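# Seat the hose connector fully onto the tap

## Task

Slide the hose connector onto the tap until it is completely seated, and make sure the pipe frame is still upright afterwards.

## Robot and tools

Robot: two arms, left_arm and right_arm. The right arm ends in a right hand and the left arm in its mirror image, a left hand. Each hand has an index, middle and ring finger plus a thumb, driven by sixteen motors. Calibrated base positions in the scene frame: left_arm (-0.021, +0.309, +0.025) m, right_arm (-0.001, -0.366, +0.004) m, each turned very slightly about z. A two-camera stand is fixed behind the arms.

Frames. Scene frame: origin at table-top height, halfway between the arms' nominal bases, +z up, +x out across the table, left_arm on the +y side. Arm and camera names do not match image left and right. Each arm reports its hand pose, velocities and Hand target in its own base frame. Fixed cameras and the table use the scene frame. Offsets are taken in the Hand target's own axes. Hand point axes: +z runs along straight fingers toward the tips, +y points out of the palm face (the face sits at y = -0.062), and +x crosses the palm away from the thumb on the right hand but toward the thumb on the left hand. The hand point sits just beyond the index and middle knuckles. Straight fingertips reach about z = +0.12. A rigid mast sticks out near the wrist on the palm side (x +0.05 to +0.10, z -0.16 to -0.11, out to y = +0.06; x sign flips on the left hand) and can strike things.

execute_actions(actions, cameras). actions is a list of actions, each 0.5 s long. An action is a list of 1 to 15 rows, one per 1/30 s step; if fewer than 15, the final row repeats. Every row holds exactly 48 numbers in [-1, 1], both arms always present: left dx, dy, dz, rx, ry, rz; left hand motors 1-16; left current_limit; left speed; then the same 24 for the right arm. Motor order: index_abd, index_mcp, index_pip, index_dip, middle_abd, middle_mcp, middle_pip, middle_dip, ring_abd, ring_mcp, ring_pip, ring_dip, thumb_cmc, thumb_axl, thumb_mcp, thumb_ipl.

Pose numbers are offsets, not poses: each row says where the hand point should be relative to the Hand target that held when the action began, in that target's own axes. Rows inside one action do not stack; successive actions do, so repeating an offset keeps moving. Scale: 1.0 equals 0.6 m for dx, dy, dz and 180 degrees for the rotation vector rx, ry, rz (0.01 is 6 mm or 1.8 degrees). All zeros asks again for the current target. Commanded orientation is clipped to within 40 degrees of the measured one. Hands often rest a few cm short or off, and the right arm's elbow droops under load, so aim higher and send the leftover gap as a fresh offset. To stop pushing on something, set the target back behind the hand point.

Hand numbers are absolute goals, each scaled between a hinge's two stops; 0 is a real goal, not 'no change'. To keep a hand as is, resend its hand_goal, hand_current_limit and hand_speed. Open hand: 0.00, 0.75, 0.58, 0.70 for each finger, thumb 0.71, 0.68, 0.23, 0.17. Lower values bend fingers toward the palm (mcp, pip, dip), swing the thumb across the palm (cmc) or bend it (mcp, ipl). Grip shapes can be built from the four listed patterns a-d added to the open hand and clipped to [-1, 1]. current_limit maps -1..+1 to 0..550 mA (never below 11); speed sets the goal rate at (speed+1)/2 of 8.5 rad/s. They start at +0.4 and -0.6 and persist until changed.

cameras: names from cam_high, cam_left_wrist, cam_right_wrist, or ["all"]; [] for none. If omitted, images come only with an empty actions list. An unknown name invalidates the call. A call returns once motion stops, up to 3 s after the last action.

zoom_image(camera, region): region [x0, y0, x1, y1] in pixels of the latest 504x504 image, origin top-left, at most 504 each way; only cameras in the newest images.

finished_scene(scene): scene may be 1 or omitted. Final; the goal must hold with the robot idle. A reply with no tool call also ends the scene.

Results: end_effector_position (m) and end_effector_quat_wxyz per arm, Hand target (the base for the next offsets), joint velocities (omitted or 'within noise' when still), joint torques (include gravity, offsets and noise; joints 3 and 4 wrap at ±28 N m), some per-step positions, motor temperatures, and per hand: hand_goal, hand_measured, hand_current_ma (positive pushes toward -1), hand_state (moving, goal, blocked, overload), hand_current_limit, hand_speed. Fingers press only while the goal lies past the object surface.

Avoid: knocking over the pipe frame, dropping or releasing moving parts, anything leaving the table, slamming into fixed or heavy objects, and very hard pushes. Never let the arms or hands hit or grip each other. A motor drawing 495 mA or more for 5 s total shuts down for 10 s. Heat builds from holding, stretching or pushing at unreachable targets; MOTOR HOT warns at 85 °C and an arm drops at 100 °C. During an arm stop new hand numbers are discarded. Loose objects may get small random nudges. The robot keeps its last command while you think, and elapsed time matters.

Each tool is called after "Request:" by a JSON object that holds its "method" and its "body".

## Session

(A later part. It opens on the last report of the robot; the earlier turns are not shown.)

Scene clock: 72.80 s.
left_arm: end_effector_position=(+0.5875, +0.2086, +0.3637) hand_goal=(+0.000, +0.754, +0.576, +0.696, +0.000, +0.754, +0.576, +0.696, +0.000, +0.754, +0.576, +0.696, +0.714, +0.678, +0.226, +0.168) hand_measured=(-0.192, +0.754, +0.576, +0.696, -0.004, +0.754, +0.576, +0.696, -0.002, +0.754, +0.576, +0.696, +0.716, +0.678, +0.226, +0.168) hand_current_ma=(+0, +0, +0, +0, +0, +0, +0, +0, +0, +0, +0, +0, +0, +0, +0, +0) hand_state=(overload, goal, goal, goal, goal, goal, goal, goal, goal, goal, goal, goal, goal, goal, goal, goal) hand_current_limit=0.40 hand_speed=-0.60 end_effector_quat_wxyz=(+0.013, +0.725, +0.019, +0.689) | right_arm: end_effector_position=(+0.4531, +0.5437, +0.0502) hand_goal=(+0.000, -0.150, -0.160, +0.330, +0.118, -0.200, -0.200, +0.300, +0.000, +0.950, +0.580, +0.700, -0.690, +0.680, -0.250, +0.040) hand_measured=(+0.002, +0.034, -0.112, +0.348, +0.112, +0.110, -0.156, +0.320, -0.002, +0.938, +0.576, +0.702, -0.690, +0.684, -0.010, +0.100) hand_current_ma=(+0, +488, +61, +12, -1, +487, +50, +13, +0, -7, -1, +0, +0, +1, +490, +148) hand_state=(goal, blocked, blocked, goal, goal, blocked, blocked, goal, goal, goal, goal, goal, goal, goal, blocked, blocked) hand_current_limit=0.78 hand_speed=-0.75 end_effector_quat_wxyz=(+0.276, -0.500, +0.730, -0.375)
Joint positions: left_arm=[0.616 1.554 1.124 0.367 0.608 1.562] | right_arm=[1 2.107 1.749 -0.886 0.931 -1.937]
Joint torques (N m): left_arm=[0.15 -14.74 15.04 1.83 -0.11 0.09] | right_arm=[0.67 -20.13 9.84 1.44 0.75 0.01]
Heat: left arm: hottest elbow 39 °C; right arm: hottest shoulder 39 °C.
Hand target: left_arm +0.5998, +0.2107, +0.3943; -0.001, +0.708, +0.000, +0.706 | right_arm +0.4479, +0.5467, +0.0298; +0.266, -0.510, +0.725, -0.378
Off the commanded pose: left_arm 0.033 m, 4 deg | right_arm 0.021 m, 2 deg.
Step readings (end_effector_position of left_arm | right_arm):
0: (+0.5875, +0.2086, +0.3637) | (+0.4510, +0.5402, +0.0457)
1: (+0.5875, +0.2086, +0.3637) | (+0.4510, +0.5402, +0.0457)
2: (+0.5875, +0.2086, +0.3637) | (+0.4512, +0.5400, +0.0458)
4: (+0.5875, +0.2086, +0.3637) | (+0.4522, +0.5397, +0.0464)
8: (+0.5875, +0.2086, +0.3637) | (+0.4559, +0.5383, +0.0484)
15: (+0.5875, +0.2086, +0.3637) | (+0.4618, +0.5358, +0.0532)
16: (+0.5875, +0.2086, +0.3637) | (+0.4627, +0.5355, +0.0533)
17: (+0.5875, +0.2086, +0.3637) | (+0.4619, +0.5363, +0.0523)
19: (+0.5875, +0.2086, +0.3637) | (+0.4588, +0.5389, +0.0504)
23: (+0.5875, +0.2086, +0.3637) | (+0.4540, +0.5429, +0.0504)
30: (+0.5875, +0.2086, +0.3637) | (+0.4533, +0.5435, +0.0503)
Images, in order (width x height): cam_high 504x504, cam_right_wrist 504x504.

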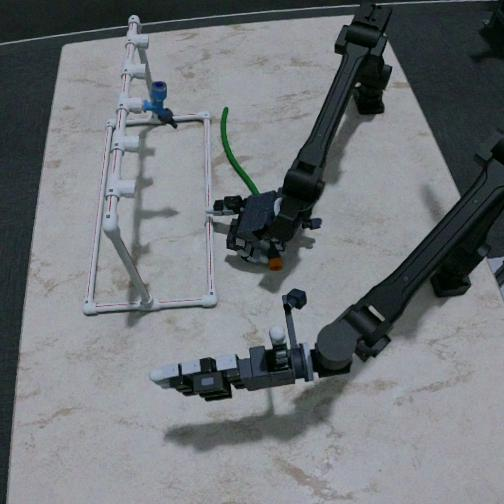

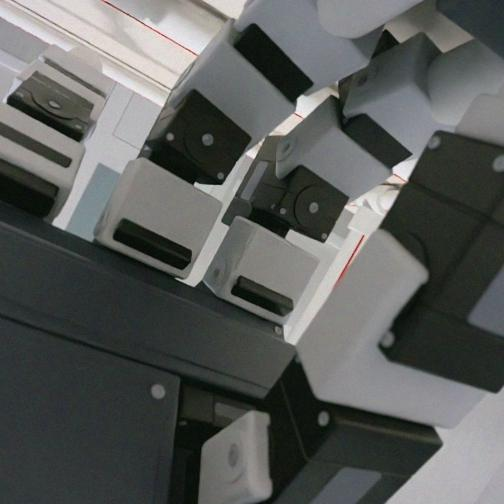

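Request:
{"method": "execute_actions", "body": {"actions": [[[0,0,0,0,0,0, 0,0.754,0.576,0.696,0,0.754,0.576,0.696,0,0.754,0.576,0.696,0.714,0.678,0.226,0.168,0.4,-0.6, 0,-0.035,-0.0245,0,0,0, 0,-0.15,-0.16,0.33,0.117,-0.2,-0.20,0.30,0,0.95,0.58,0.70,-0.69,0.68,-0.25,0.04,0.78,-0.75]],[[0,0,0,0,0,0, 0,0.754,0.576,0.696,0,0.754,0.576,0.696,0,0.754,0.576,0.696,0.714,0.678,0.226,0.168,0.4,-0.6, 0,-0.035,-0.0245,0,0,0, 0,-0.15,-0.16,0.33,0.117,-0.2,-0.20,0.30,0,0.95,0.58,0.70,-0.69,0.68,-0.25,0.04,0.78,-0.75]]], "cameras": ["cam_high", "cam_right_wrist"]}}

Request:
{"method": "zoom_image", "body": {"camera": "cam_high", "region": [220, 180, 320, 280]}}

Scene clock: 74.87 s.
left_arm: end_effector_position=(+0.5875, +0.2086, +0.3637) hand_goal=(+0.000, +0.754, +0.576, +0.696, +0.000, +0.754, +0.576, +0.696, +0.000, +0.754, +0.576, +0.696, +0.714, +0.678, +0.226, +0.168) hand_measured=(-0.192, +0.754, +0.576, +0.696, -0.004, +0.754, +0.576, +0.696, -0.002, +0.754, +0.576, +0.696, +0.716, +0.678, +0.226, +0.168) hand_current_ma=(+0, +0, +0, +0, +0, +0, +0, +0, +0, +0, +0, +0, +0, +0, +0, +0) hand_state=(overload, goal, goal, goal, goal, goal, goal, goal, goal, goal, goal, goal, goal, goal, goal, goal) hand_current_limit=0.40 hand_speed=-0.60 end_effector_quat_wxyz=(+0.013, +0.725, +0.019, +0.689) | right_arm: end_effector_position=(+0.4431, +0.5291, +0.0488) hand_goal=(+0.000, -0.150, -0.160, +0.330, +0.118, -0.200, -0.200, +0.300, +0.000, +0.950, +0.580, +0.700, -0.690, +0.680, -0.250, +0.040) hand_measured=(-0.004, -0.006, -0.112, +0.348, +0.128, +0.084, -0.156, +0.320, -0.002, +0.938, +0.576, +0.702, -0.694, +0.684, +0.008, +0.104) hand_current_ma=(-1, +430, +61, +12, +3, +489, +52, +14, +0, -7, -1, +0, -1, +1, +490, +160) hand_state=(goal, blocked, blocked, goal, goal, blocked, blocked, blocked, goal, goal, goal, goal, goal, goal, blocked, blocked) hand_current_limit=0.78 hand_speed=-0.75 end_effector_quat_wxyz=(+0.244, -0.517, +0.723, -0.389)
Joint positions: left_arm=[0.616 1.554 1.124 0.367 0.608 1.562] | right_arm=[1.001 2.107 1.759 -0.975 0.931 -1.937]
Joint torques (N m): left_arm=[0.09 -14.68 15.04 1.8 -0.11 0.09] | right_arm=[0.5 -24.59 13.85 0.4 0.76 -0.03]
Heat: left arm: hottest elbow 40 °C; right arm: hottest shoulder 39 °C.
Hand target: left_arm +0.5998, +0.2107, +0.3943; -0.001, +0.708, +0.000, +0.706 | right_arm +0.4479, +0.5465, +0.0810; +0.266, -0.510, +0.725, -0.378
Off the commanded pose: left_arm 0.033 m, 4 deg | right_arm 0.037 m, 3 deg.
Step readings (end_effector_position of left_arm | right_arm):
0: (+0.5875, +0.2086, +0.3637) | (+0.4531, +0.5437, +0.0502)
1: (+0.5875, +0.2086, +0.3637) | (+0.4531, +0.5437, +0.0502)
2: (+0.5875, +0.2086, +0.3637) | (+0.4530, +0.5434, +0.0501)
4: (+0.5875, +0.2086, +0.3637) | (+0.4519, +0.5419, +0.0495)
8: (+0.5875, +0.2086, +0.3637) | (+0.4501, +0.5391, +0.0486)
15: (+0.5875, +0.2086, +0.3637) | (+0.4489, +0.5373, +0.0480)
16: (+0.5875, +0.2086, +0.3637) | (+0.4488, +0.5371, +0.0479)
17: (+0.5875, +0.2086, +0.3637) | (+0.4484, +0.5364, +0.0480)
19: (+0.5875, +0.2086, +0.3637) | (+0.4466, +0.5341, +0.0481)
23: (+0.5875, +0.2086, +0.3637) | (+0.4442, +0.5309, +0.0484)
30: (+0.5875, +0.2086, +0.3637) | (+0.4432, +0.5294, +0.0488)
Images, in order (width x height): cam_high 504x504, cam_right_wrist 504x504.

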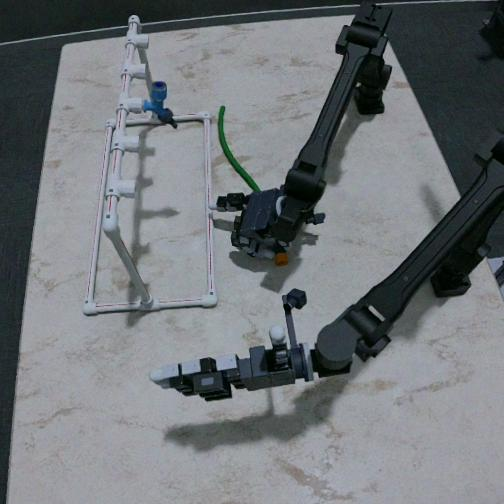

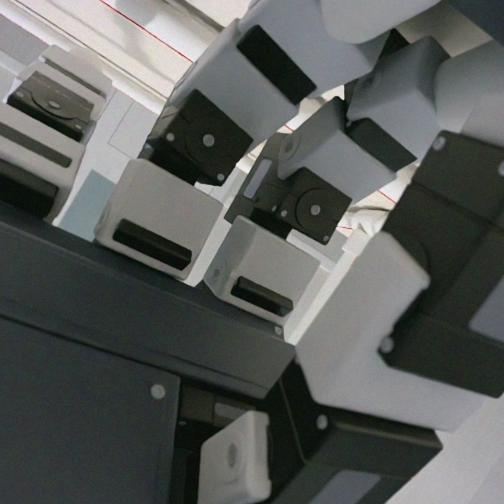

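Scaled by 5.040 from the camera's 504x504 image, which has a finer 720x720 frame.

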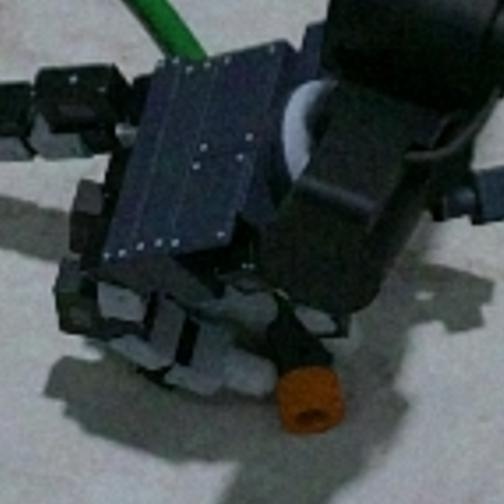

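Request:
{"method": "execute_actions", "body": {"actions": [[[0,0,0,0,0,0, 0,0.754,0.576,0.696,0,0.754,0.576,0.696,0,0.754,0.576,0.696,0.714,0.678,0.226,0.168,0.4,-0.6, 0,0.06,0.042,0,0,0, 0,0.35,-0.30,0.377,0.117,0.25,-0.22,0.377,0,0.95,0.58,0.70,-0.60,0.68,0.14,0.12,0.4,-0.7]],[[0,0,0,0,0,0, 0,0.754,0.576,0.696,0,0.754,0.576,0.696,0,0.754,0.576,0.696,0.714,0.678,0.226,0.168,0.4,-0.6, 0,0,0,0,0,0, 0,0.50,-0.38,0.377,0.117,0.25,-0.22,0.377,0,0.95,0.58,0.70,-0.45,0.68,0.14,0.12,0.4,-0.7]],[[0,0,0,0,0,0, 0,0.754,0.576,0.696,0,0.754,0.576,0.696,0,0.754,0.576,0.696,0.714,0.678,0.226,0.168,0.4,-0.6, 0,0,0,0,0,0, 0,0.50,-0.38,0.377,0.117,0.25,-0.22,0.377,0,0.95,0.58,0.70,-0.45,0.68,-0.05,0.08,0.4,-0.7]]], "cameras": ["cam_high", "cam_right_wrist"]}}

Request:
{"method": "zoom_image", "body": {"camera": "cam_high", "region": [220, 180, 320, 280]}}

Scene clock: 80.00 s.
left_arm: end_effector_position=(+0.5875, +0.2086, +0.3637) hand_goal=(+0.000, +0.754, +0.576, +0.696, +0.000, +0.754, +0.576, +0.696, +0.000, +0.754, +0.576, +0.696, +0.714, +0.678, +0.226, +0.168) hand_measured=(-0.192, +0.754, +0.576, +0.696, -0.004, +0.754, +0.576, +0.696, -0.002, +0.754, +0.576, +0.696, +0.716, +0.678, +0.226, +0.168) hand_current_ma=(+0, +0, +0, +0, +0, +0, +0, +0, +0, +0, +0, +0, +0, +0, +0, +0) hand_state=(overload, goal, goal, goal, goal, goal, goal, goal, goal, goal, goal, goal, goal, goal, goal, goal) hand_current_limit=0.40 hand_speed=-0.60 end_effector_quat_wxyz=(+0.013, +0.725, +0.019, +0.689) | right_arm: end_effector_position=(+0.4493, +0.5511, +0.0684) hand_goal=(+0.000, +0.500, -0.380, +0.378, +0.118, +0.250, -0.220, +0.378, +0.000, +0.950, +0.580, +0.700, -0.450, +0.680, -0.050, +0.080) hand_measured=(+0.006, +0.396, -0.440, +0.348, +0.116, +0.210, -0.264, +0.356, -0.002, +0.938, +0.576, +0.702, -0.454, +0.678, -0.048, +0.082) hand_current_ma=(+1, -247, -86, -27, +0, -50, -50, -15, +0, -7, -1, +0, -1, +0, +0, +0) hand_state=(goal, blocked, blocked, blocked, goal, blocked, blocked, blocked, goal, goal, goal, goal, goal, goal, goal, goal) hand_current_limit=0.40 hand_speed=-0.70 end_effector_quat_wxyz=(+0.286, -0.499, +0.729, -0.372)
Joint positions: left_arm=[0.616 1.554 1.124 0.367 0.608 1.562] | right_arm=[1.011 2.088 1.765 -0.902 0.933 -1.937]
Joint torques (N m): left_arm=[0.15 -14.68 15.04 1.83 -0.11 0.09] | right_arm=[-0.09 -19.19 9.28 1.52 0.69 0.03]
Motor temperatures (°C): left_arm=[38 36 40 38 29 33] | right_arm=[36 39 39 34 34 30]
Heat: left arm: hottest elbow 40 °C; right arm: hottest shoulder 39 °C.
Hand target: left_arm +0.5998, +0.2107, +0.3943; -0.001, +0.708, +0.000, +0.706 | right_arm +0.4482, +0.5466, +0.0374; +0.267, -0.510, +0.726, -0.378
Off the commanded pose: left_arm 0.033 m, 4 deg | right_arm 0.031 m, 3 deg.
Step readings (end_effector_position of left_arm | right_arm):
0: (+0.5875, +0.2086, +0.3637) | (+0.4422, +0.5325, +0.0577)
1: (+0.5875, +0.2086, +0.3637) | (+0.4422, +0.5325, +0.0577)
2: (+0.5875, +0.2086, +0.3637) | (+0.4424, +0.5328, +0.0578)
4: (+0.5875, +0.2086, +0.3637) | (+0.4444, +0.5360, +0.0587)
8: (+0.5875, +0.2086, +0.3637) | (+0.4486, +0.5426, +0.0608)
15: (+0.5875, +0.2086, +0.3637) | (+0.4505, +0.5479, +0.0650)
16: (+0.5875, +0.2086, +0.3637) | (+0.4503, +0.5486, +0.0664)
17: (+0.5875, +0.2086, +0.3637) | (+0.4500, +0.5492, +0.0675)
19: (+0.5875, +0.2086, +0.3637) | (+0.4495, +0.5500, +0.0682)
23: (+0.5875, +0.2086, +0.3637) | (+0.4492, +0.5511, +0.0684)
30: (+0.5875, +0.2086, +0.3637) | (+0.4492, +0.5511, +0.0684)
31: (+0.5875, +0.2086, +0.3637) | (+0.4492, +0.5511, +0.0684)
32: (+0.5875, +0.2086, +0.3637) | (+0.4492, +0.5511, +0.0684)
34: (+0.5875, +0.2086, +0.3637) | (+0.4492, +0.5511, +0.0684)
38: (+0.5875, +0.2086, +0.3637) | (+0.4492, +0.5511, +0.0684)
45: (+0.5875, +0.2086, +0.3637) | (+0.4493, +0.5511, +0.0684)
Images, in order (width x height): cam_high 504x504, cam_right_wrist 504x504.

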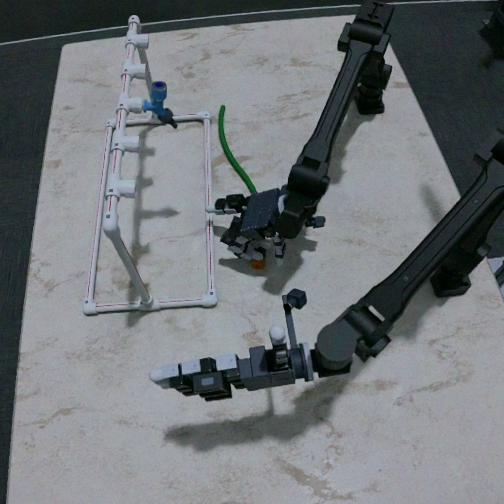

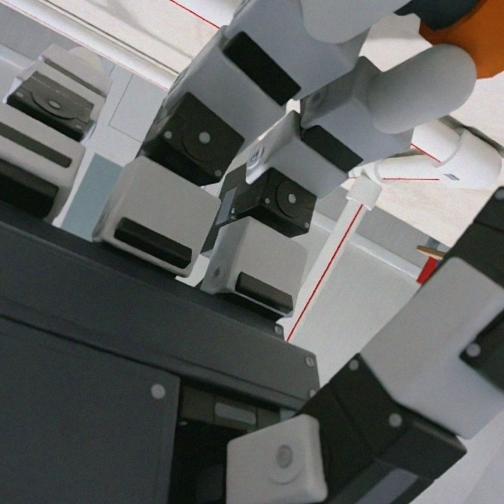

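Scaled by 5.040 from the camera's 504x504 image, which has a finer 720x720 frame.

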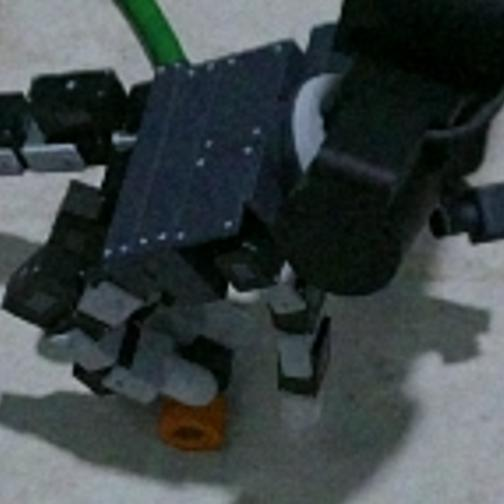

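Request:
{"method": "execute_actions", "body": {"actions": [[[0,0,0,0,0,0, 0,0.754,0.576,0.696,0,0.754,0.576,0.696,0,0.754,0.576,0.696,0.714,0.678,0.226,0.168,0.4,-0.6, 0,-0.13,-0.09,0,0,0, 0,0.50,-0.38,0.377,0.0,0.50,-0.38,0.377,0,0.95,0.58,0.70,-0.60,0.68,0.14,0.12,0.4,-0.7]],[[0,0,0,0,0,0, 0,0.754,0.576,0.696,0,0.754,0.576,0.696,0,0.754,0.576,0.696,0.714,0.678,0.226,0.168,0.4,-0.6, 0.0,0,0.0,0,0,0, -0.117,0.616,-0.445,0.377,0.117,0.616,-0.445,0.377,0,0.95,0.58,0.70,-0.66,0.68,0.12,0.12,0.4,-0.6]]], "cameras": ["cam_high", "cam_right_wrist"]}}

Request:
{"method": "zoom_image", "body": {"camera": "cam_high", "region": [220, 170, 320, 270]}}

Scene clock: 81.73 s.
left_arm: end_effector_position=(+0.5875, +0.2086, +0.3637) hand_goal=(+0.000, +0.754, +0.576, +0.696, +0.000, +0.754, +0.576, +0.696, +0.000, +0.754, +0.576, +0.696, +0.714, +0.678, +0.226, +0.168) hand_measured=(-0.192, +0.754, +0.576, +0.696, -0.004, +0.754, +0.576, +0.696, -0.002, +0.754, +0.576, +0.696, +0.716, +0.678, +0.226, +0.168) hand_current_ma=(+0, +0, +0, +0, +0, +0, +0, +0, +0, +0, +0, +0, +0, +0, +0, +0) hand_state=(overload, goal, goal, goal, goal, goal, goal, goal, goal, goal, goal, goal, goal, goal, goal, goal) hand_current_limit=0.40 hand_speed=-0.60 end_effector_quat_wxyz=(+0.013, +0.725, +0.019, +0.689) | right_arm: end_effector_position=(+0.4379, +0.5347, +0.0995) hand_goal=(-0.116, +0.616, -0.444, +0.378, +0.118, +0.616, -0.444, +0.378, +0.000, +0.950, +0.580, +0.700, -0.660, +0.680, +0.120, +0.120) hand_measured=(-0.112, +0.604, -0.440, +0.376, +0.114, +0.604, -0.440, +0.376, -0.002, +0.938, +0.576, +0.702, -0.656, +0.678, +0.120, +0.118) hand_current_ma=(+1, -6, +1, +0, -1, -7, +1, +0, +0, -7, -1, +0, +1, +0, +0, -1) hand_state=(goal, goal, goal, goal, goal, goal, goal, goal, goal, goal, goal, goal, goal, goal, goal, goal) hand_current_limit=0.40 hand_speed=-0.60 end_effector_quat_wxyz=(+0.245, -0.522, +0.719, -0.387)
Joint positions: left_arm=[0.616 1.554 1.124 0.367 0.608 1.562] | right_arm=[1.011 2.07 1.837 -1.092 0.929 -1.939]
Joint torques (N m): left_arm=[0.15 -14.74 15.02 1.81 -0.11 0.09] | right_arm=[-0.26 -24.18 14.49 0.68 0.9 -0.01]
Heat: left arm: hottest elbow 40 °C; right arm: hottest shoulder 39 °C.
Hand target: left_arm +0.5998, +0.2107, +0.3943; -0.001, +0.708, +0.000, +0.706 | right_arm +0.4482, +0.5465, +0.1322; +0.266, -0.510, +0.725, -0.378
Off the commanded pose: left_arm 0.033 m, 4 deg | right_arm 0.036 m, 3 deg.
Step readings (end_effector_position of left_arm | right_arm):
0: (+0.5875, +0.2086, +0.3637) | (+0.4493, +0.5511, +0.0684)
1: (+0.5875, +0.2086, +0.3637) | (+0.4493, +0.5510, +0.0687)
2: (+0.5875, +0.2086, +0.3637) | (+0.4487, +0.5506, +0.0703)
4: (+0.5875, +0.2086, +0.3637) | (+0.4455, +0.5468, +0.0739)
8: (+0.5875, +0.2086, +0.3637) | (+0.4395, +0.5371, +0.0837)
15: (+0.5875, +0.2086, +0.3637) | (+0.4388, +0.5361, +0.0983)
16: (+0.5875, +0.2086, +0.3637) | (+0.4389, +0.5363, +0.0992)
17: (+0.5875, +0.2086, +0.3637) | (+0.4389, +0.5362, +0.0997)
19: (+0.5875, +0.2086, +0.3637) | (+0.4386, +0.5357, +0.0997)
23: (+0.5875, +0.2086, +0.3637) | (+0.4381, +0.5350, +0.0995)
30: (+0.5875, +0.2086, +0.3637) | (+0.4380, +0.5348, +0.0995)
Images, in order (width x height): cam_high 504x504, cam_right_wrist 504x504.

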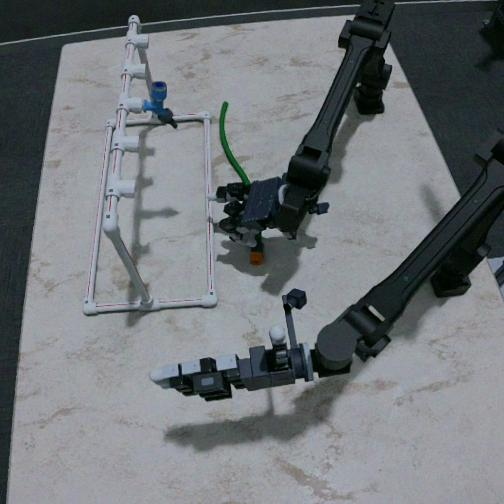

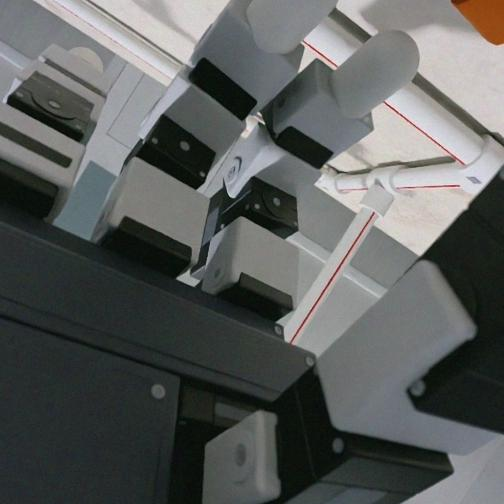

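Scaled by 5.040 from the camera's 504x504 image, which has a finer 720x720 frame.

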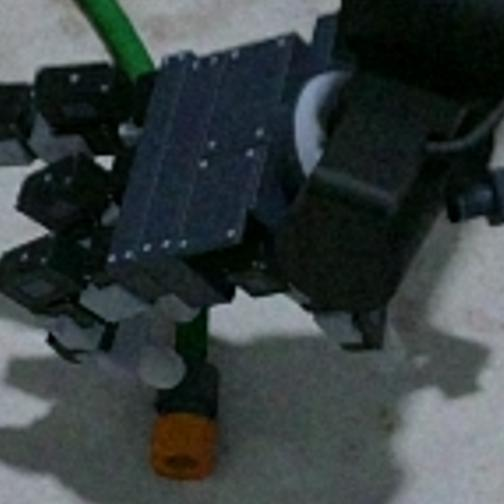

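Request:
{"method": "execute_actions", "body": {"actions": [[[0,0,0,0,0,0, 0,0.754,0.576,0.696,0,0.754,0.576,0.696,0,0.754,0.576,0.696,0.714,0.678,0.226,0.168,0.4,-0.6, -0.0212,-0.0335,0.0479,0,0,0, -0.117,0.616,-0.445,0.377,0.117,0.616,-0.445,0.377,0,0.95,0.58,0.70,-0.66,0.68,0.12,0.12,0.4,-0.6]],[[0,0,0,0,0,0, 0,0.754,0.576,0.696,0,0.754,0.576,0.696,0,0.754,0.576,0.696,0.714,0.678,0.226,0.168,0.4,-0.6, 0,0.0816,0.0573,0,0,0, -0.117,0.616,-0.445,0.377,0.117,0.616,-0.445,0.377,0,0.95,0.58,0.70,-0.66,0.68,0.12,0.12,0.4,-0.6]]], "cameras": ["cam_high", "cam_right_wrist"]}}

Request:
{"method": "zoom_image", "body": {"camera": "cam_high", "region": [210, 180, 310, 280]}}

Scene clock: 84.23 s.
left_arm: end_effector_position=(+0.5875, +0.2086, +0.3637) hand_goal=(+0.000, +0.754, +0.576, +0.696, +0.000, +0.754, +0.576, +0.696, +0.000, +0.754, +0.576, +0.696, +0.714, +0.678, +0.226, +0.168) hand_measured=(-0.192, +0.754, +0.576, +0.696, -0.004, +0.754, +0.576, +0.696, -0.002, +0.754, +0.576, +0.696, +0.716, +0.678, +0.226, +0.168) hand_current_ma=(+0, +0, +0, +0, +0, +0, +0, +0, +0, +0, +0, +0, +0, +0, +0, +0) hand_state=(overload, goal, goal, goal, goal, goal, goal, goal, goal, goal, goal, goal, goal, goal, goal, goal) hand_current_limit=0.40 hand_speed=-0.60 end_effector_quat_wxyz=(+0.013, +0.725, +0.019, +0.689) | right_arm: end_effector_position=(+0.4862, +0.5411, +0.0838) hand_goal=(-0.116, +0.616, -0.444, +0.378, +0.118, +0.616, -0.444, +0.378, +0.000, +0.950, +0.580, +0.700, -0.660, +0.680, +0.120, +0.120) hand_measured=(-0.114, +0.606, -0.440, +0.376, +0.114, +0.604, -0.440, +0.376, -0.002, +0.938, +0.576, +0.702, -0.658, +0.678, +0.120, +0.118) hand_current_ma=(+0, -5, +1, +0, -1, -6, +1, +0, +0, -7, -1, +0, +0, +0, +0, -1) hand_state=(goal, goal, goal, goal, goal, goal, goal, goal, goal, goal, goal, goal, goal, goal, goal, goal) hand_current_limit=0.40 hand_speed=-0.60 end_effector_quat_wxyz=(+0.268, -0.503, +0.730, -0.378)
Joint positions: left_arm=[0.616 1.554 1.124 0.367 0.608 1.562] | right_arm=[0.956 2.125 1.874 -0.96 0.915 -1.999]
Joint torques (N m): left_arm=[0.15 -14.68 15.02 1.81 -0.11 0.09] | right_arm=[0.44 -22.18 10.5 2.07 0.83 -0.12]
Heat: left arm: hottest elbow 41 °C; right arm: hottest shoulder 39 °C.
Hand target: left_arm +0.5998, +0.2107, +0.3943; -0.001, +0.708, +0.000, +0.706 | right_arm +0.4859, +0.5464, +0.0722; +0.266, -0.510, +0.725, -0.378
Off the commanded pose: left_arm 0.033 m, 4 deg | right_arm 0.013 m, 1 deg.
Step readings (end_effector_position of left_arm | right_arm):
0: (+0.5875, +0.2086, +0.3637) | (+0.4379, +0.5347, +0.0995)
1: (+0.5875, +0.2086, +0.3637) | (+0.4382, +0.5346, +0.0996)
2: (+0.5875, +0.2086, +0.3637) | (+0.4396, +0.5343, +0.1006)
4: (+0.5875, +0.2086, +0.3637) | (+0.4426, +0.5353, +0.1048)
8: (+0.5875, +0.2086, +0.3637) | (+0.4599, +0.5360, +0.1212)
15: (+0.5875, +0.2086, +0.3637) | (+0.4783, +0.5298, +0.1334)
16: (+0.5875, +0.2086, +0.3637) | (+0.4788, +0.5297, +0.1332)
17: (+0.5875, +0.2086, +0.3637) | (+0.4799, +0.5312, +0.1329)
19: (+0.5875, +0.2086, +0.3637) | (+0.4846, +0.5380, +0.1308)
23: (+0.5875, +0.2086, +0.3637) | (+0.4871, +0.5418, +0.1150)
30: (+0.5875, +0.2086, +0.3637) | (+0.4858, +0.5406, +0.0855)
Images, in order (width x height): cam_high 504x504, cam_right_wrist 504x504.

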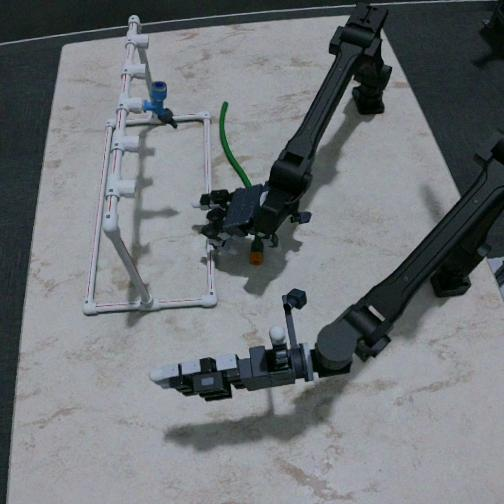

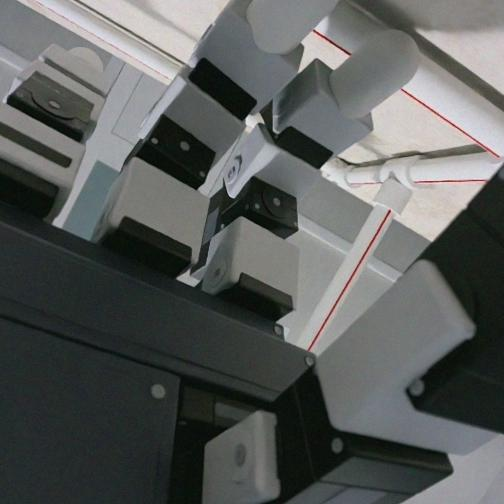

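Scaled by 5.040 from the camera's 504x504 image, which has a finer 720x720 frame.

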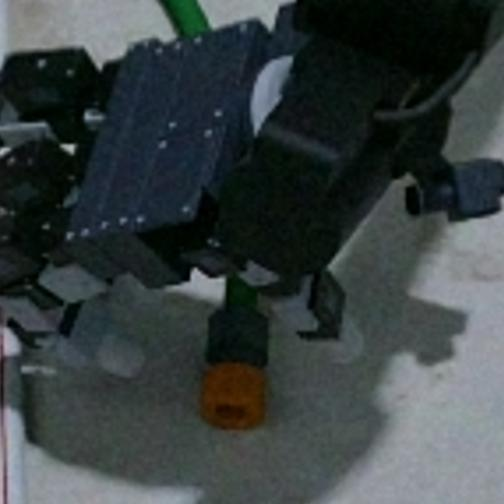

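Request:
{"method": "execute_actions", "body": {"actions": [[[0,0,0,0,0,0, 0,0.754,0.576,0.696,0,0.754,0.576,0.696,0,0.754,0.576,0.696,0.714,0.678,0.226,0.168,0.4,-0.6, 0.0063,0.0505,0.0382,0,0,0, -0.117,0.616,-0.445,0.377,0.117,0.616,-0.445,0.377,0,0.95,0.58,0.70,-0.66,0.68,0.12,0.12,0.4,-0.6]]], "cameras": ["cam_high"]}}

Request:
{"method": "zoom_image", "body": {"camera": "cam_high", "region": [210, 180, 310, 280]}}

Scene clock: 85.80 s.
left_arm: end_effector_position=(+0.5875, +0.2086, +0.3637) hand_goal=(+0.000, +0.754, +0.576, +0.696, +0.000, +0.754, +0.576, +0.696, +0.000, +0.754, +0.576, +0.696, +0.714, +0.678, +0.226, +0.168) hand_measured=(-0.192, +0.754, +0.576, +0.696, -0.004, +0.754, +0.576, +0.696, -0.002, +0.754, +0.576, +0.696, +0.716, +0.678, +0.226, +0.168) hand_current_ma=(+0, +0, +0, +0, +0, +0, +0, +0, +0, +0, +0, +0, +0, +0, +0, +0) hand_state=(overload, goal, goal, goal, goal, goal, goal, goal, goal, goal, goal, goal, goal, goal, goal, goal) hand_current_limit=0.40 hand_speed=-0.60 end_effector_quat_wxyz=(+0.013, +0.725, +0.019, +0.689) | right_arm: end_effector_position=(+0.4859, +0.5408, +0.0512) hand_goal=(-0.116, +0.616, -0.444, +0.378, +0.118, +0.616, -0.444, +0.378, +0.000, +0.950, +0.580, +0.700, -0.660, +0.680, +0.120, +0.120) hand_measured=(-0.114, +0.606, -0.440, +0.376, +0.114, +0.604, -0.440, +0.376, -0.002, +0.938, +0.576, +0.702, -0.658, +0.678, +0.120, +0.118) hand_current_ma=(+0, -5, +1, +0, -1, -6, +1, +0, +0, -7, -1, +0, +0, +0, +0, -1) hand_state=(goal, goal, goal, goal, goal, goal, goal, goal, goal, goal, goal, goal, goal, goal, goal, goal) hand_current_limit=0.40 hand_speed=-0.60 end_effector_quat_wxyz=(+0.272, -0.502, +0.730, -0.376)
Joint positions: left_arm=[0.616 1.554 1.124 0.367 0.608 1.562] | right_arm=[0.956 2.144 1.815 -0.869 0.914 -2.005]
Joint torques (N m): left_arm=[0.15 -14.68 15.04 1.81 -0.11 0.09] | right_arm=[0.09 -21.83 10.1 2.1 0.8 -0.11]
Heat: left arm: hottest elbow 41 °C; right arm: hottest shoulder 39 °C.
Hand target: left_arm +0.5998, +0.2107, +0.3943; -0.001, +0.708, +0.000, +0.706 | right_arm +0.4860, +0.5423, +0.0343; +0.266, -0.510, +0.725, -0.378
Off the commanded pose: left_arm 0.033 m, 4 deg | right_arm 0.017 m, 1 deg.
Step readings (end_effector_position of left_arm | right_arm):
0: (+0.5875, +0.2086, +0.3637) | (+0.4861, +0.5411, +0.0838)
1: (+0.5875, +0.2086, +0.3637) | (+0.4863, +0.5413, +0.0839)
2: (+0.5875, +0.2086, +0.3637) | (+0.4869, +0.5422, +0.0829)
4: (+0.5875, +0.2086, +0.3637) | (+0.4883, +0.5442, +0.0795)
8: (+0.5875, +0.2086, +0.3637) | (+0.4863, +0.5412, +0.0651)
15: (+0.5875, +0.2086, +0.3637) | (+0.4856, +0.5403, +0.0510)
Images, in order (width x height): cam_high 504x504.

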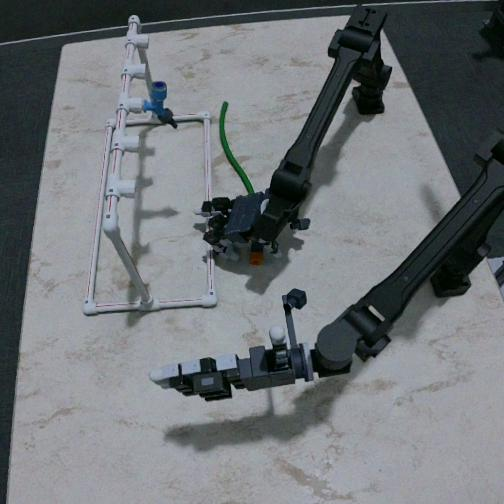

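Scaled by 5.040 from the camera's 504x504 image, which has a finer 720x720 frame.

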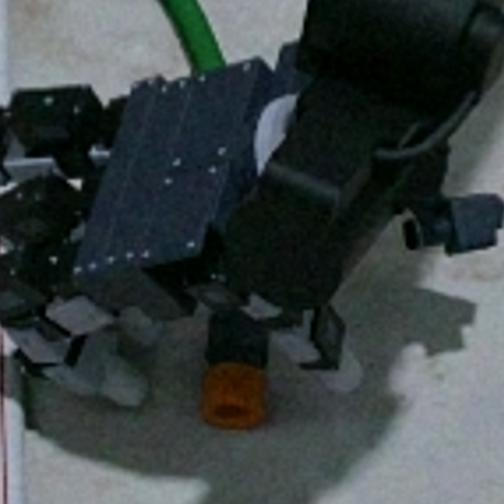

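Request:
{"method": "execute_actions", "body": {"actions": [[[0,0,0,0,0,0, 0,0.754,0.576,0.696,0,0.754,0.576,0.696,0,0.754,0.576,0.696,0.714,0.678,0.226,0.168,0.4,-0.6, 0.0125,-0.0026,0.0037,0,0,0, -0.117,0.45,-0.35,0.377,0.117,0.45,-0.35,0.377,0,0.95,0.58,0.70,-0.66,0.68,0.10,0.11,0.4,-0.6]]], "cameras": ["cam_high"]}}

Request:
{"method": "zoom_image", "body": {"camera": "cam_high", "region": [210, 180, 310, 280]}}

Scene clock: 86.90 s.
left_arm: end_effector_position=(+0.5875, +0.2086, +0.3637) hand_goal=(+0.000, +0.754, +0.576, +0.696, +0.000, +0.754, +0.576, +0.696, +0.000, +0.754, +0.576, +0.696, +0.714, +0.678, +0.226, +0.168) hand_measured=(-0.192, +0.754, +0.576, +0.696, -0.004, +0.754, +0.576, +0.696, -0.002, +0.754, +0.576, +0.696, +0.716, +0.678, +0.226, +0.168) hand_current_ma=(+0, +0, +0, +0, +0, +0, +0, +0, +0, +0, +0, +0, +0, +0, +0, +0) hand_state=(overload, goal, goal, goal, goal, goal, goal, goal, goal, goal, goal, goal, goal, goal, goal, goal) hand_current_limit=0.40 hand_speed=-0.60 end_effector_quat_wxyz=(+0.013, +0.725, +0.019, +0.689) | right_arm: end_effector_position=(+0.4882, +0.5409, +0.0475) hand_goal=(-0.116, +0.450, -0.350, +0.378, +0.118, +0.450, -0.350, +0.378, +0.000, +0.950, +0.580, +0.700, -0.660, +0.680, +0.100, +0.110) hand_measured=(-0.114, +0.448, -0.352, +0.376, +0.124, +0.448, -0.356, +0.374, -0.002, +0.938, +0.576, +0.702, -0.658, +0.678, +0.100, +0.112) hand_current_ma=(+0, +0, +0, +0, +1, +0, -2, -1, +0, -7, -1, +0, +0, +0, +0, +0) hand_state=(goal, goal, goal, goal, goal, goal, goal, goal, goal, goal, goal, goal, goal, goal, goal, goal) hand_current_limit=0.40 hand_speed=-0.60 end_effector_quat_wxyz=(+0.278, -0.499, +0.730, -0.375)
Joint positions: left_arm=[0.616 1.554 1.124 0.367 0.608 1.562] | right_arm=[0.954 2.144 1.801 -0.84 0.915 -2.009]
Joint torques (N m): left_arm=[0.15 -14.68 15.02 1.8 -0.11 0.09] | right_arm=[-0.21 -22.89 8.47 1.78 0.62 -0.18]
Heat: left arm: hottest elbow 41 °C; right arm: hottest shoulder 39 °C.
Hand target: left_arm +0.5998, +0.2107, +0.3943; -0.001, +0.708, +0.000, +0.706 | right_arm +0.4859, +0.5345, +0.0343; +0.266, -0.510, +0.725, -0.378
Off the commanded pose: left_arm 0.033 m, 4 deg | right_arm 0.015 m, 2 deg.
Step readings (end_effector_position of left_arm | right_arm):
0: (+0.5875, +0.2086, +0.3637) | (+0.4859, +0.5408, +0.0512)
1: (+0.5875, +0.2086, +0.3637) | (+0.4859, +0.5408, +0.0513)
2: (+0.5875, +0.2086, +0.3637) | (+0.4861, +0.5411, +0.0511)
4: (+0.5875, +0.2086, +0.3637) | (+0.4861, +0.5412, +0.0495)
8: (+0.5875, +0.2086, +0.3637) | (+0.4869, +0.5414, +0.0480)
15: (+0.5875, +0.2086, +0.3637) | (+0.4882, +0.5409, +0.0475)
Images, in order (width x height): cam_high 504x504.

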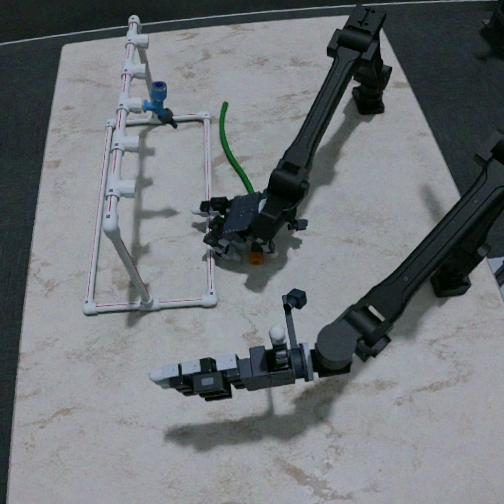

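Scaled by 5.040 from the camera's 504x504 image, which has a finer 720x720 frame.

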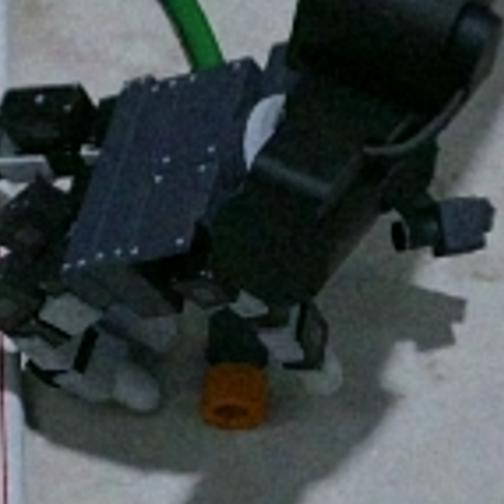

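Request:
{"method": "execute_actions", "body": {"actions": [[[0,0,0,0,0,0, 0,0.754,0.576,0.696,0,0.754,0.576,0.696,0,0.754,0.576,0.696,0.714,0.678,0.226,0.168,0.4,-0.6, 0.0188,-0.0079,0.0028,0,0,0, -0.117,0.45,-0.35,0.377,0.117,0.45,-0.35,0.377,0,0.95,0.58,0.70,-0.66,0.68,0.10,0.11,0.4,-0.6]]], "cameras": ["cam_high"]}}

Request:
{"method": "zoom_image", "body": {"camera": "cam_high", "region": [210, 180, 310, 280]}}

Scene clock: 88.37 s.
left_arm: end_effector_position=(+0.5875, +0.2086, +0.3637) hand_goal=(+0.000, +0.754, +0.576, +0.696, +0.000, +0.754, +0.576, +0.696, +0.000, +0.754, +0.576, +0.696, +0.714, +0.678, +0.226, +0.168) hand_measured=(-0.192, +0.754, +0.576, +0.696, -0.004, +0.754, +0.576, +0.696, -0.002, +0.754, +0.576, +0.696, +0.716, +0.678, +0.226, +0.168) hand_current_ma=(+0, +0, +0, +0, +0, +0, +0, +0, +0, +0, +0, +0, +0, +0, +0, +0) hand_state=(overload, goal, goal, goal, goal, goal, goal, goal, goal, goal, goal, goal, goal, goal, goal, goal) hand_current_limit=0.40 hand_speed=-0.60 end_effector_quat_wxyz=(+0.013, +0.725, +0.019, +0.689) | right_arm: end_effector_position=(+0.4889, +0.5350, +0.0469) hand_goal=(-0.116, +0.450, -0.350, +0.378, +0.118, +0.450, -0.350, +0.378, +0.000, +0.950, +0.580, +0.700, -0.660, +0.680, +0.100, +0.110) hand_measured=(-0.114, +0.448, -0.352, +0.376, +0.132, +0.448, -0.360, +0.370, -0.002, +0.938, +0.576, +0.702, -0.658, +0.678, +0.100, +0.112) hand_current_ma=(+0, +0, +0, +0, +6, +0, -5, -2, +0, -7, -1, +0, +0, +0, +0, +0) hand_state=(goal, goal, goal, goal, goal, goal, goal, goal, goal, goal, goal, goal, goal, goal, goal, goal) hand_current_limit=0.40 hand_speed=-0.60 end_effector_quat_wxyz=(+0.283, -0.495, +0.733, -0.372)
Joint positions: left_arm=[0.616 1.554 1.124 0.367 0.608 1.562] | right_arm=[0.948 2.125 1.764 -0.805 0.912 -2.011]
Joint torques (N m): left_arm=[0.15 -14.74 15.05 1.81 -0.11 0.09] | right_arm=[-0.67 -23.65 7.88 1.35 0.56 -0.26]
Heat: left arm: hottest elbow 41 °C; right arm: hottest shoulder 39 °C.
Hand target: left_arm +0.5998, +0.2107, +0.3943; -0.001, +0.708, +0.000, +0.706 | right_arm +0.4859, +0.5225, +0.0372; +0.266, -0.510, +0.725, -0.378
Off the commanded pose: left_arm 0.033 m, 4 deg | right_arm 0.016 m, 3 deg.
Step readings (end_effector_position of left_arm | right_arm):
0: (+0.5875, +0.2086, +0.3637) | (+0.4882, +0.5409, +0.0475)
1: (+0.5875, +0.2086, +0.3637) | (+0.4882, +0.5409, +0.0472)
2: (+0.5875, +0.2086, +0.3637) | (+0.4881, +0.5408, +0.0469)
4: (+0.5875, +0.2086, +0.3637) | (+0.4886, +0.5397, +0.0469)
8: (+0.5875, +0.2086, +0.3637) | (+0.4887, +0.5362, +0.0470)
15: (+0.5875, +0.2086, +0.3637) | (+0.4889, +0.5350, +0.0467)
Images, in order (width x height): cam_high 504x504.

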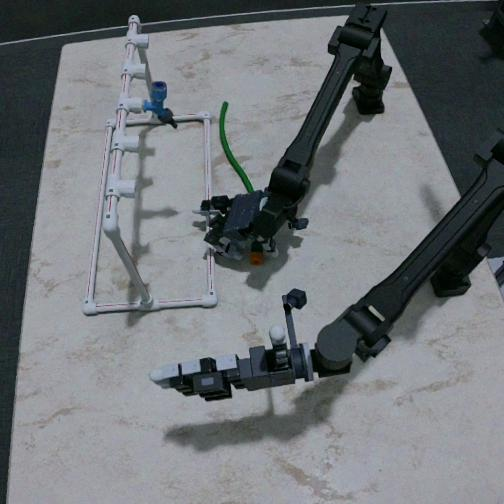

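Scaled by 5.040 from the camera's 504x504 image, which has a finer 720x720 frame.

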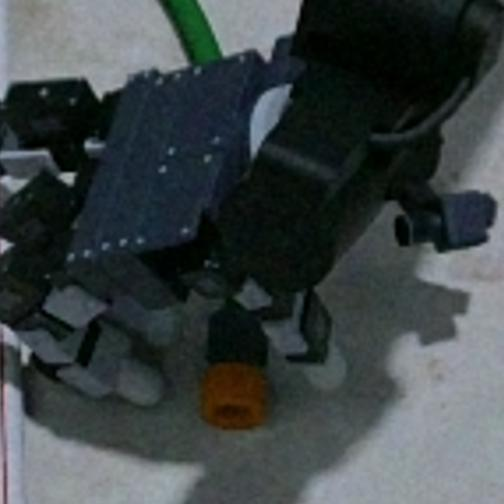

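Request:
{"method": "execute_actions", "body": {"actions": [[[0,0,0,0,0,0, 0,0.754,0.576,0.696,0,0.754,0.576,0.696,0,0.754,0.576,0.696,0.714,0.678,0.226,0.168,0.4,-0.6, 0,0,0,0,0,0, -0.117,0.10,-0.14,0.377,0.117,0.10,-0.14,0.377,0,0.95,0.58,0.70,-0.66,0.68,0.02,0.10,0.4,-0.75]],[[0,0,0,0,0,0, 0,0.754,0.576,0.696,0,0.754,0.576,0.696,0,0.754,0.576,0.696,0.714,0.678,0.226,0.168,0.4,-0.6, 0,0,0,0,0,0, -0.117,-0.15,-0.16,0.33,0.117,-0.15,-0.16,0.33,0,0.95,0.58,0.70,-0.66,0.68,-0.25,0.04,0.78,-0.75]]], "cameras": ["cam_high", "cam_right_wrist"]}}

Request:
{"method": "zoom_image", "body": {"camera": "cam_high", "region": [210, 180, 310, 280]}}

Scene clock: 90.27 s.
left_arm: end_effector_position=(+0.5875, +0.2086, +0.3637) hand_goal=(+0.000, +0.754, +0.576, +0.696, +0.000, +0.754, +0.576, +0.696, +0.000, +0.754, +0.576, +0.696, +0.714, +0.678, +0.226, +0.168) hand_measured=(-0.192, +0.754, +0.576, +0.696, -0.004, +0.754, +0.576, +0.696, -0.002, +0.754, +0.576, +0.696, +0.716, +0.678, +0.226, +0.168) hand_current_ma=(+0, +0, +0, +0, +0, +0, +0, +0, +0, +0, +0, +0, +0, +0, +0, +0) hand_state=(overload, goal, goal, goal, goal, goal, goal, goal, goal, goal, goal, goal, goal, goal, goal, goal) hand_current_limit=0.40 hand_speed=-0.60 end_effector_quat_wxyz=(+0.013, +0.725, +0.019, +0.689) | right_arm: end_effector_position=(+0.4913, +0.5251, +0.0458) hand_goal=(-0.116, -0.150, -0.160, +0.330, +0.118, -0.150, -0.160, +0.330, +0.000, +0.950, +0.580, +0.700, -0.660, +0.680, -0.250, +0.040) hand_measured=(-0.112, +0.040, -0.114, +0.346, +0.124, +0.096, -0.122, +0.356, -0.002, +0.938, +0.576, +0.702, -0.662, +0.678, +0.026, +0.098) hand_current_ma=(+1, +489, +55, +10, +1, +490, +41, +22, +0, -7, -1, +0, +0, +0, +489, +134) hand_state=(goal, blocked, blocked, goal, goal, blocked, blocked, blocked, goal, goal, goal, goal, goal, goal, blocked, blocked) hand_current_limit=0.78 hand_speed=-0.75 end_effector_quat_wxyz=(+0.276, -0.497, +0.732, -0.375)
Joint positions: left_arm=[0.616 1.554 1.124 0.367 0.608 1.562] | right_arm=[0.936 2.117 1.75 -0.804 0.909 -2.025]
Joint torques (N m): left_arm=[0.15 -14.68 15.02 1.8 -0.11 0.09] | right_arm=[0.26 -22.83 8.96 1.46 0.66 -0.16]
Heat: left arm: hottest elbow 41 °C; right arm: hottest shoulder 39 °C.
Hand target: left_arm +0.5998, +0.2107, +0.3943; -0.001, +0.708, +0.000, +0.706 | right_arm +0.4860, +0.5225, +0.0374; +0.266, -0.510, +0.725, -0.378
Off the commanded pose: left_arm 0.033 m, 4 deg | right_arm 0.010 m, 2 deg.
Step readings (end_effector_position of left_arm | right_arm):
0: (+0.5875, +0.2086, +0.3637) | (+0.4889, +0.5351, +0.0469)
1: (+0.5875, +0.2086, +0.3637) | (+0.4889, +0.5351, +0.0469)
2: (+0.5875, +0.2086, +0.3637) | (+0.4890, +0.5350, +0.0472)
4: (+0.5875, +0.2086, +0.3637) | (+0.4891, +0.5350, +0.0490)
8: (+0.5875, +0.2086, +0.3637) | (+0.4927, +0.5320, +0.0522)
15: (+0.5875, +0.2086, +0.3637) | (+0.4918, +0.5256, +0.0466)
16: (+0.5875, +0.2086, +0.3637) | (+0.4917, +0.5254, +0.0464)
17: (+0.5875, +0.2086, +0.3637) | (+0.4916, +0.5254, +0.0464)
19: (+0.5875, +0.2086, +0.3637) | (+0.4913, +0.5252, +0.0458)
23: (+0.5875, +0.2086, +0.3637) | (+0.4913, +0.5251, +0.0458)
30: (+0.5875, +0.2086, +0.3637) | (+0.4913, +0.5251, +0.0458)
Images, in order (width x height): cam_high 504x504, cam_right_wrist 504x504.

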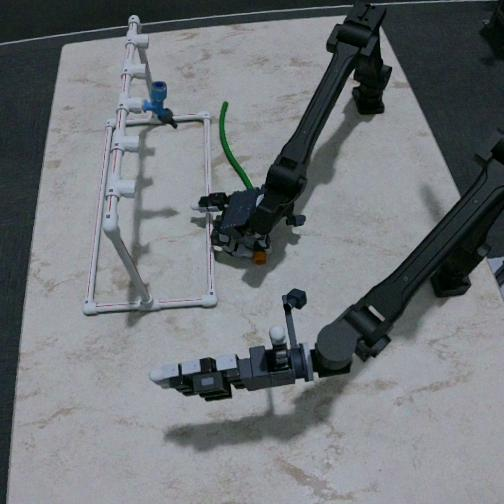

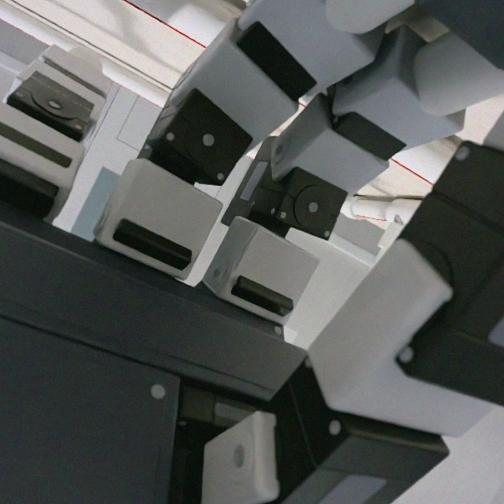

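Scaled by 5.040 from the camera's 504x504 image, which has a finer 720x720 frame.

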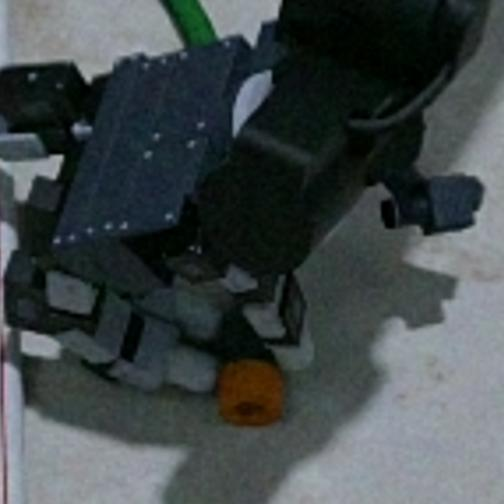

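Request:
{"method": "execute_actions", "body": {"actions": [[[0,0,0,0,0,0, 0,0.754,0.576,0.696,0,0.754,0.576,0.696,0,0.754,0.576,0.696,0.714,0.678,0.226,0.168,0.4,-0.6, -0.008,-0.033,-0.026,0,0,0, -0.117,-0.15,-0.16,0.33,0.117,-0.15,-0.16,0.33,0,0.95,0.58,0.70,-0.66,0.68,-0.25,0.04,0.78,-0.75]],[[0,0,0,0,0,0, 0,0.754,0.576,0.696,0,0.754,0.576,0.696,0,0.754,0.576,0.696,0.714,0.678,0.226,0.168,0.4,-0.6, -0.008,-0.033,-0.026,0,0,0, -0.117,-0.15,-0.16,0.33,0.117,-0.15,-0.16,0.33,0,0.95,0.58,0.70,-0.66,0.68,-0.25,0.04,0.78,-0.75]],[[0,0,0,0,0,0, 0,0.754,0.576,0.696,0,0.754,0.576,0.696,0,0.754,0.576,0.696,0.714,0.678,0.226,0.168,0.4,-0.6, 0,-0.033,-0.026,0,0,0, -0.117,-0.15,-0.16,0.33,0.117,-0.15,-0.16,0.33,0,0.95,0.58,0.70,-0.66,0.68,-0.25,0.04,0.78,-0.75]]], "cameras": ["cam_high", "cam_right_wrist"]}}

Request:
{"method": "zoom_image", "body": {"camera": "cam_high", "region": [210, 180, 310, 280]}}

Scene clock: 92.80 s.
left_arm: end_effector_position=(+0.5875, +0.2086, +0.3637) hand_goal=(+0.000, +0.754, +0.576, +0.696, +0.000, +0.754, +0.576, +0.696, +0.000, +0.754, +0.576, +0.696, +0.714, +0.678, +0.226, +0.168) hand_measured=(-0.192, +0.754, +0.576, +0.696, -0.004, +0.754, +0.576, +0.696, -0.002, +0.754, +0.576, +0.696, +0.716, +0.678, +0.226, +0.168) hand_current_ma=(+0, +0, +0, +0, +0, +0, +0, +0, +0, +0, +0, +0, +0, +0, +0, +0) hand_state=(overload, goal, goal, goal, goal, goal, goal, goal, goal, goal, goal, goal, goal, goal, goal, goal) hand_current_limit=0.40 hand_speed=-0.60 end_effector_quat_wxyz=(+0.013, +0.725, +0.019, +0.689) | right_arm: end_effector_position=(+0.4786, +0.5146, +0.0749) hand_goal=(-0.116, -0.150, -0.160, +0.330, +0.118, -0.150, -0.160, +0.330, +0.000, +0.950, +0.580, +0.700, -0.660, +0.680, -0.250, +0.040) hand_measured=(-0.110, +0.018, -0.112, +0.348, +0.118, +0.080, -0.110, +0.356, -0.002, +0.938, +0.576, +0.702, -0.666, +0.678, +0.026, +0.102) hand_current_ma=(+1, +489, +58, +11, +0, +489, +62, +22, +0, -7, -1, +0, -2, +0, +489, +155) hand_state=(goal, blocked, blocked, goal, goal, blocked, blocked, blocked, goal, goal, goal, goal, goal, goal, blocked, blocked) hand_current_limit=0.78 hand_speed=-0.75 end_effector_quat_wxyz=(+0.239, -0.519, +0.724, -0.387)
Joint positions: left_arm=[0.616 1.554 1.124 0.367 0.608 1.562] | right_arm=[0.942 2.099 1.816 -0.979 0.909 -2.025]
Joint torques (N m): left_arm=[0.15 -14.74 15.04 1.8 -0.11 0.09] | right_arm=[0.26 -25.17 14.56 0.76 0.86 -0.02]
Heat: left arm: hottest elbow 41 °C; right arm: hottest elbow 40 °C.
Hand target: left_arm +0.5998, +0.2107, +0.3943; -0.001, +0.708, +0.000, +0.706 | right_arm +0.4850, +0.5330, +0.1127; +0.266, -0.510, +0.725, -0.378
Off the commanded pose: left_arm 0.033 m, 4 deg | right_arm 0.043 m, 3 deg.
Step readings (end_effector_position of left_arm | right_arm):
0: (+0.5875, +0.2086, +0.3637) | (+0.4913, +0.5251, +0.0458)
1: (+0.5875, +0.2086, +0.3637) | (+0.4913, +0.5251, +0.0458)
2: (+0.5875, +0.2086, +0.3637) | (+0.4911, +0.5249, +0.0457)
4: (+0.5875, +0.2086, +0.3637) | (+0.4900, +0.5234, +0.0451)
8: (+0.5875, +0.2086, +0.3637) | (+0.4876, +0.5202, +0.0446)
15: (+0.5875, +0.2086, +0.3637) | (+0.4864, +0.5186, +0.0447)
16: (+0.5875, +0.2086, +0.3637) | (+0.4863, +0.5184, +0.0447)
17: (+0.5875, +0.2086, +0.3637) | (+0.4856, +0.5179, +0.0453)
19: (+0.5875, +0.2086, +0.3637) | (+0.4830, +0.5153, +0.0456)
23: (+0.5875, +0.2086, +0.3637) | (+0.4797, +0.5130, +0.0473)
30: (+0.5875, +0.2086, +0.3637) | (+0.4794, +0.5131, +0.0504)
31: (+0.5875, +0.2086, +0.3637) | (+0.4794, +0.5130, +0.0507)
32: (+0.5875, +0.2086, +0.3637) | (+0.4789, +0.5128, +0.0514)
34: (+0.5875, +0.2086, +0.3637) | (+0.4779, +0.5120, +0.0535)
38: (+0.5875, +0.2086, +0.3637) | (+0.4773, +0.5124, +0.0621)
45: (+0.5875, +0.2086, +0.3637) | (+0.4789, +0.5146, +0.0746)
Images, in order (width x height): cam_high 504x504, cam_right_wrist 504x504.

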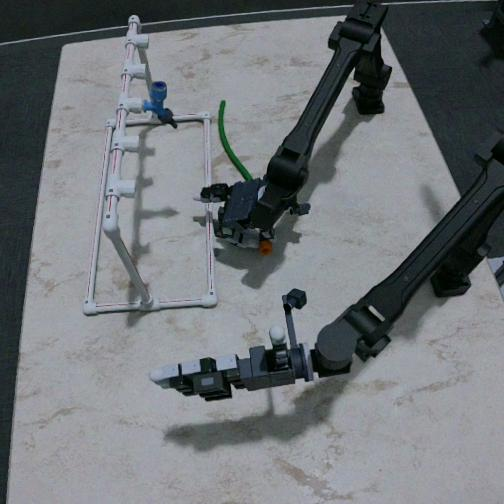

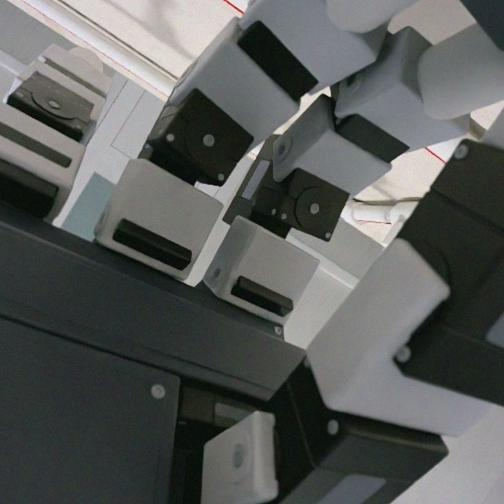

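Scaled by 5.040 from the camera's 504x504 image, which has a finer 720x720 frame.

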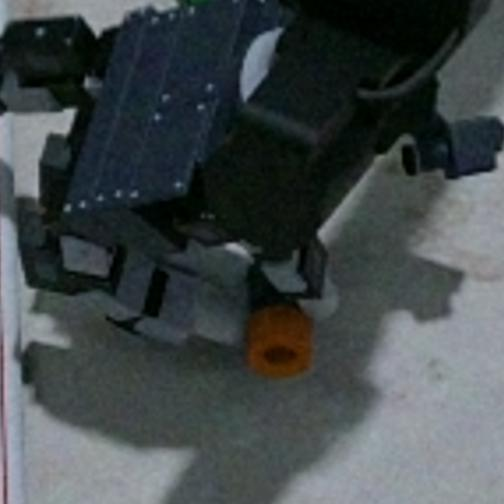

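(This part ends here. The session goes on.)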